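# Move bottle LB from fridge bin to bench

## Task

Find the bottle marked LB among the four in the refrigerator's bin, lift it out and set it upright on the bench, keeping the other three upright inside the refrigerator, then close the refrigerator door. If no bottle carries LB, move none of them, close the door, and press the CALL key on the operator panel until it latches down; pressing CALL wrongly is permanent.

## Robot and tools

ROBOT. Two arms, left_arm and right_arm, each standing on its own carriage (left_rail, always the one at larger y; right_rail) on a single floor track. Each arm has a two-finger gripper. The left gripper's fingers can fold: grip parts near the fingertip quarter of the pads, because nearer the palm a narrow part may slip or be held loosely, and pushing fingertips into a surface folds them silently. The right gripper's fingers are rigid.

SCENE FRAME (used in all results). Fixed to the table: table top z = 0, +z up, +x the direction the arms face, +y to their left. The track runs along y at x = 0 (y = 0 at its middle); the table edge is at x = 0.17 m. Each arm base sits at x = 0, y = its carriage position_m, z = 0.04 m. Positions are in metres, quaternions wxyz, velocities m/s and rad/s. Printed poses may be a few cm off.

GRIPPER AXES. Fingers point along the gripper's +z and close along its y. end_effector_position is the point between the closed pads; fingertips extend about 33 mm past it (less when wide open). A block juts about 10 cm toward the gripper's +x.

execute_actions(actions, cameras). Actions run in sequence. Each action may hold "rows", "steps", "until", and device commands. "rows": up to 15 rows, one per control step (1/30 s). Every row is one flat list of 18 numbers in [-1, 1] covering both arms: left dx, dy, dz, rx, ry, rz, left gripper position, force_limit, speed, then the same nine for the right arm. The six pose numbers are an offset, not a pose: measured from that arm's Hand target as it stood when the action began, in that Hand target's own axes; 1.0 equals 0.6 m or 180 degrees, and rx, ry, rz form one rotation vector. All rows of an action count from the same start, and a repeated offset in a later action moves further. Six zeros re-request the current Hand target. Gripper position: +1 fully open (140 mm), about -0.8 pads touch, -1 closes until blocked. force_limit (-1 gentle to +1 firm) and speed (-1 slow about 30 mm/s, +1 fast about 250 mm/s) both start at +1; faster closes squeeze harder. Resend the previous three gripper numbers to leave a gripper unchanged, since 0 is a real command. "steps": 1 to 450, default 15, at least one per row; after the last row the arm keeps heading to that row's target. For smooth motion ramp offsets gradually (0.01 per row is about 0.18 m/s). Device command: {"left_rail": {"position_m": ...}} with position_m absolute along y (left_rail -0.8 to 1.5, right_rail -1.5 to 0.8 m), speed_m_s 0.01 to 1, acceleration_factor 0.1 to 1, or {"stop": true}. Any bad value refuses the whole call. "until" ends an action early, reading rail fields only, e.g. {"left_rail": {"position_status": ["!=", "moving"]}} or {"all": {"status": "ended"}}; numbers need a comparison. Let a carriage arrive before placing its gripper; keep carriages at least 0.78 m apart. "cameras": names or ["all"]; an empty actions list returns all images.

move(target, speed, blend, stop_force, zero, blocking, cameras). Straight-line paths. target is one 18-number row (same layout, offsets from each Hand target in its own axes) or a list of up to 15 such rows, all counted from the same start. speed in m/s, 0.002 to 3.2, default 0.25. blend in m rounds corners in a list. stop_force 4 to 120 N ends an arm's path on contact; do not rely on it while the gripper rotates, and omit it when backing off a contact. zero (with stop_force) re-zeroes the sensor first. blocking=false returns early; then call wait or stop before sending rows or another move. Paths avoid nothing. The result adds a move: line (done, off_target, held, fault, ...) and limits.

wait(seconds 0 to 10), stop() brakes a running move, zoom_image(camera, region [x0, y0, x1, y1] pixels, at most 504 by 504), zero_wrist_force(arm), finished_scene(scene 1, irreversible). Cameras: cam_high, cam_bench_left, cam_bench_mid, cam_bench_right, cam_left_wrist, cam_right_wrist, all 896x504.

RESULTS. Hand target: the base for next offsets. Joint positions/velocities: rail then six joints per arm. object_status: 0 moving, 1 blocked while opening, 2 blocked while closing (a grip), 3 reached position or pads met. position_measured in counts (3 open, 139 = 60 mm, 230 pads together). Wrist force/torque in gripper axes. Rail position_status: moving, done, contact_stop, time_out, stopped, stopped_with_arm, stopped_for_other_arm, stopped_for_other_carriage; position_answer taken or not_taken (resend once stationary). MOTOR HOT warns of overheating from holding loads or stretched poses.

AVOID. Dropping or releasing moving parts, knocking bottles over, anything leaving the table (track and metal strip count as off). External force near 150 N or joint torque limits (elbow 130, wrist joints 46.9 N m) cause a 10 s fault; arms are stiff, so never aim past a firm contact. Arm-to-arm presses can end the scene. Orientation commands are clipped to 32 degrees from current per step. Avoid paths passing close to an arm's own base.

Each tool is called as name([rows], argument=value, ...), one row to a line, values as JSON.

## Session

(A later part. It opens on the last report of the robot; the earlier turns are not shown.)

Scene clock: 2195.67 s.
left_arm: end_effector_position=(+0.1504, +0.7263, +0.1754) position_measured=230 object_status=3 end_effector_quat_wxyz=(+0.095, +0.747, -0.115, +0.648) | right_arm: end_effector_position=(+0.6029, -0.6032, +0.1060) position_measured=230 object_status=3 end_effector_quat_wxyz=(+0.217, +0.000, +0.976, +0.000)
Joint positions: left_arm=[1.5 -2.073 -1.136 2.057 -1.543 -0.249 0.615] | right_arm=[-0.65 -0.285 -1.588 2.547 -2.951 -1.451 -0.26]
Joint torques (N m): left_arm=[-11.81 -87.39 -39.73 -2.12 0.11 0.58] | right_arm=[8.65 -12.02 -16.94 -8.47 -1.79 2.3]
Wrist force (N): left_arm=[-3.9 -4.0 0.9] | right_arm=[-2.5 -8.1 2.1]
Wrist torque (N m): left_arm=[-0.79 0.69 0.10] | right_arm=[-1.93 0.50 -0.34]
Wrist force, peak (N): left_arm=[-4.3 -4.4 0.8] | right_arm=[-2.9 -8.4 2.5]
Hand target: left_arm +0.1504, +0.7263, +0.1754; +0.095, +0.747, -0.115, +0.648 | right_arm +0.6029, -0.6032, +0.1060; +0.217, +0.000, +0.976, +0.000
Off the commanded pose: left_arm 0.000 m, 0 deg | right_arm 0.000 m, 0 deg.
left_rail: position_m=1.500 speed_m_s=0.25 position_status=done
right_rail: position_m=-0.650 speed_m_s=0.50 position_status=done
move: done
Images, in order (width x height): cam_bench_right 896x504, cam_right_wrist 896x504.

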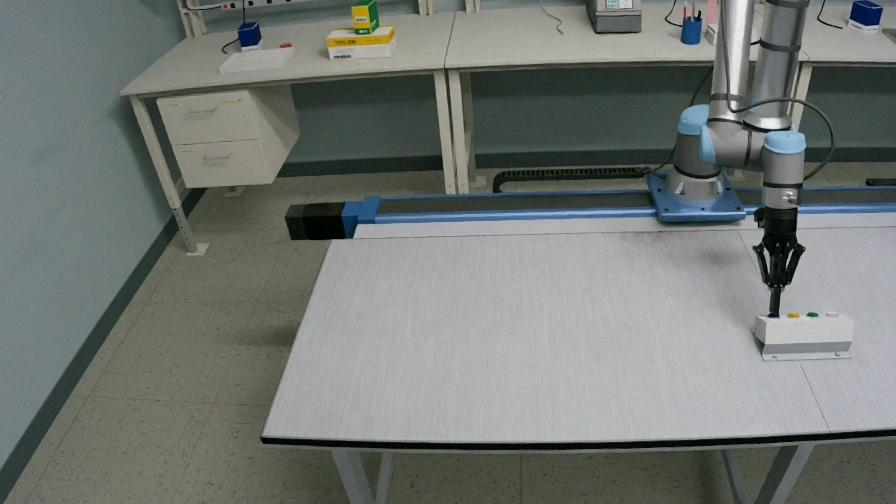

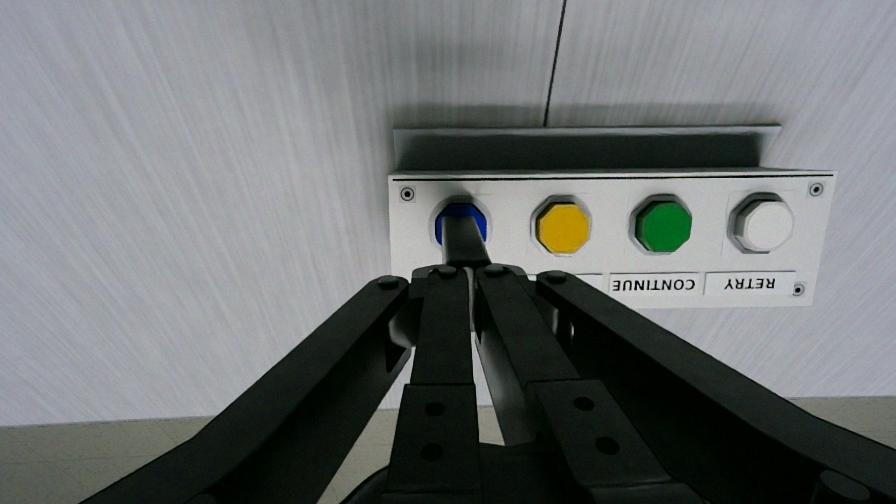

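move(target=[0,0,0,0,0,0,-1,-1,-1,0.003,0.001,0.06,0,0,0,-1,-0.7,-1], speed=0.01, stop_force=25, cameras=["cam_right_wrist"])

zoom_image(camera="cam_right_wrist", region=[380, 120, 620, 300])

Scene clock: 2201.00 s.
left_arm: end_effector_position=(+0.1504, +0.7263, +0.1754) position_measured=230 object_status=3 end_effector_quat_wxyz=(+0.095, +0.747, -0.115, +0.648) | right_arm: end_effector_position=(+0.6062, -0.6030, +0.0980) position_measured=230 object_status=3 end_effector_quat_wxyz=(+0.217, +0.000, +0.976, +0.000)
Joint positions: left_arm=[1.5 -2.073 -1.136 2.057 -1.543 -0.249 0.615] | right_arm=[-0.65 -0.283 -1.563 2.547 -2.976 -1.452 -0.258]
Joint torques (N m): left_arm=[-11.34 -88.86 -38.98 -1.97 0.22 0.6] | right_arm=[-14.38 -29.9 -24.61 1.71 2.27 -2.5]
Wrist force (N): left_arm=[-4.2 -3.9 0.6] | right_arm=[-4.3 -9.0 -22.4]
Wrist torque (N m): left_arm=[-0.77 0.78 0.10] | right_arm=[-1.87 0.30 -0.32]
Wrist force, peak (N): left_arm=[-4.1 -4.4 0.9] | right_arm=[0.5 -8.0 -45.0]
Hand target: left_arm +0.1504, +0.7263, +0.1754; +0.095, +0.747, -0.115, +0.648 | right_arm +0.6062, -0.6031, +0.0980; +0.217, +0.000, +0.976, +0.000 (not the last commanded pose)
Off the commanded pose: left_arm 0.000 m, 0 deg | right_arm 0.027 m, 0 deg.
left_rail: position_m=1.500 speed_m_s=0.25 position_status=done
right_rail: position_m=-0.650 speed_m_s=0.50 position_status=done
move: contact (right_arm)
Images, in order (width x height): cam_right_wrist 896x504.

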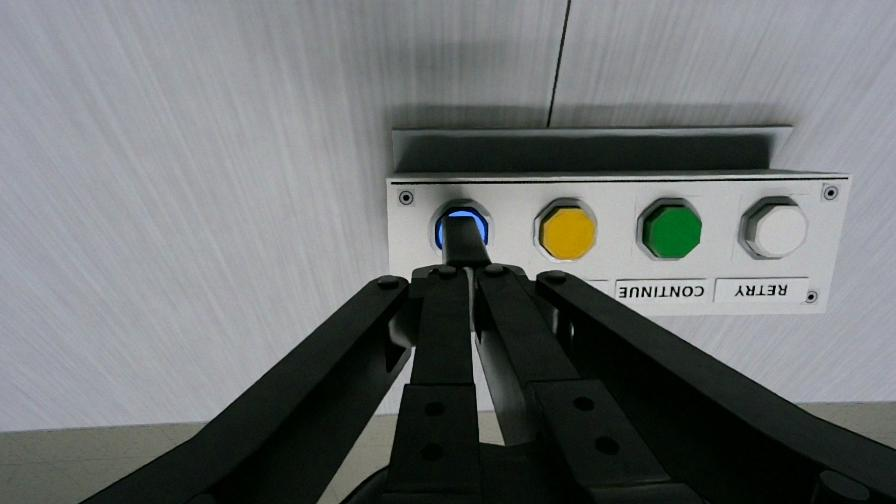

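Scaled by 2.100 from the camera's 896x504 image, which has a finer 1280x720 frame.

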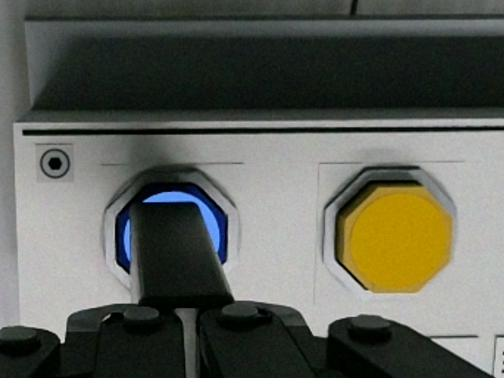

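Lit. Back off and check that it stays in.

move(target=[0,0,0,0,0,0,-1,-1,-1,0,0,-0.25,0,0,0,-1,-0.7,-1], speed=0.08, cameras=["cam_right_wrist","cam_left_wrist"])

zoom_image(camera="cam_right_wrist", region=[380, 100, 740, 300])

Scene clock: 2205.17 s.
left_arm: end_effector_position=(+0.1504, +0.7263, +0.1754) position_measured=230 object_status=3 end_effector_quat_wxyz=(+0.095, +0.747, -0.115, +0.648) | right_arm: end_effector_position=(+0.5427, -0.6030, +0.2338) position_measured=230 object_status=3 end_effector_quat_wxyz=(+0.217, +0.000, +0.976, +0.000)
Joint positions: left_arm=[1.5 -2.073 -1.136 2.057 -1.543 -0.249 0.615] | right_arm=[-0.65 -0.331 -1.974 2.507 -2.52 -1.433 -0.303]
Joint torques (N m): left_arm=[-12.58 -85.62 -39.75 -2.01 -0.44 0.66] | right_arm=[-12.72 -25.66 -50.83 -2.61 3.49 -3.08]
Wrist force (N): left_arm=[-3.9 -3.8 0.9] | right_arm=[-2.3 -7.9 1.8]
Wrist torque (N m): left_arm=[-0.73 0.70 0.10] | right_arm=[-1.86 0.45 -0.10]
Wrist force, peak (N): left_arm=[-4.4 -4.1 0.9] | right_arm=[-4.1 -9.2 -22.6]
Hand target: left_arm +0.1504, +0.7263, +0.1754; +0.095, +0.747, -0.115, +0.648 | right_arm +0.5427, -0.6030, +0.2339; +0.217, +0.000, +0.976, +0.000
Off the commanded pose: left_arm 0.000 m, 0 deg | right_arm 0.000 m, 0 deg.
left_rail: position_m=1.500 speed_m_s=0.25 position_status=done
right_rail: position_m=-0.650 speed_m_s=0.50 position_status=done
move: done
Images, in order (width x height): cam_left_wrist 896x504, cam_right_wrist 896x504.

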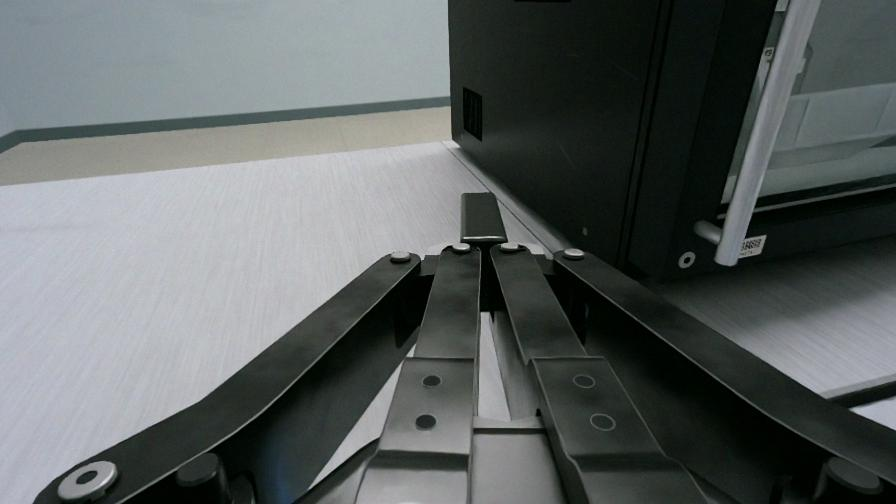

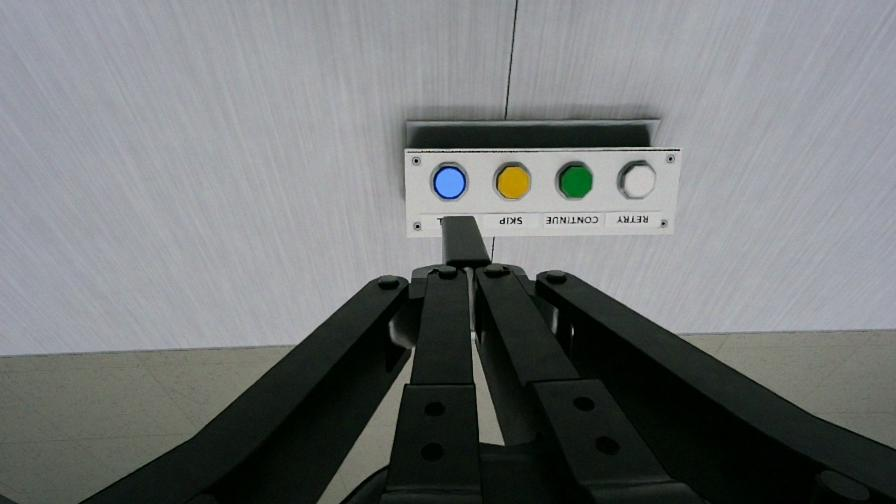

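Scaled by 1.400 from the camera's 896x504 image, which has a finer 1280x720 frame.

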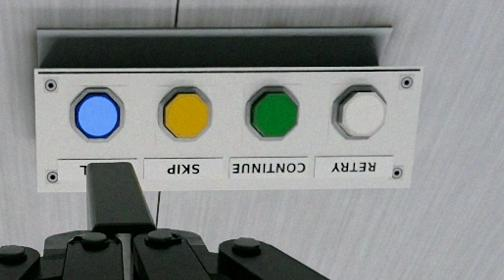

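CALL stayed in and is lit, and the door is shut.

finished_scene()

The scene is finished: the task was done.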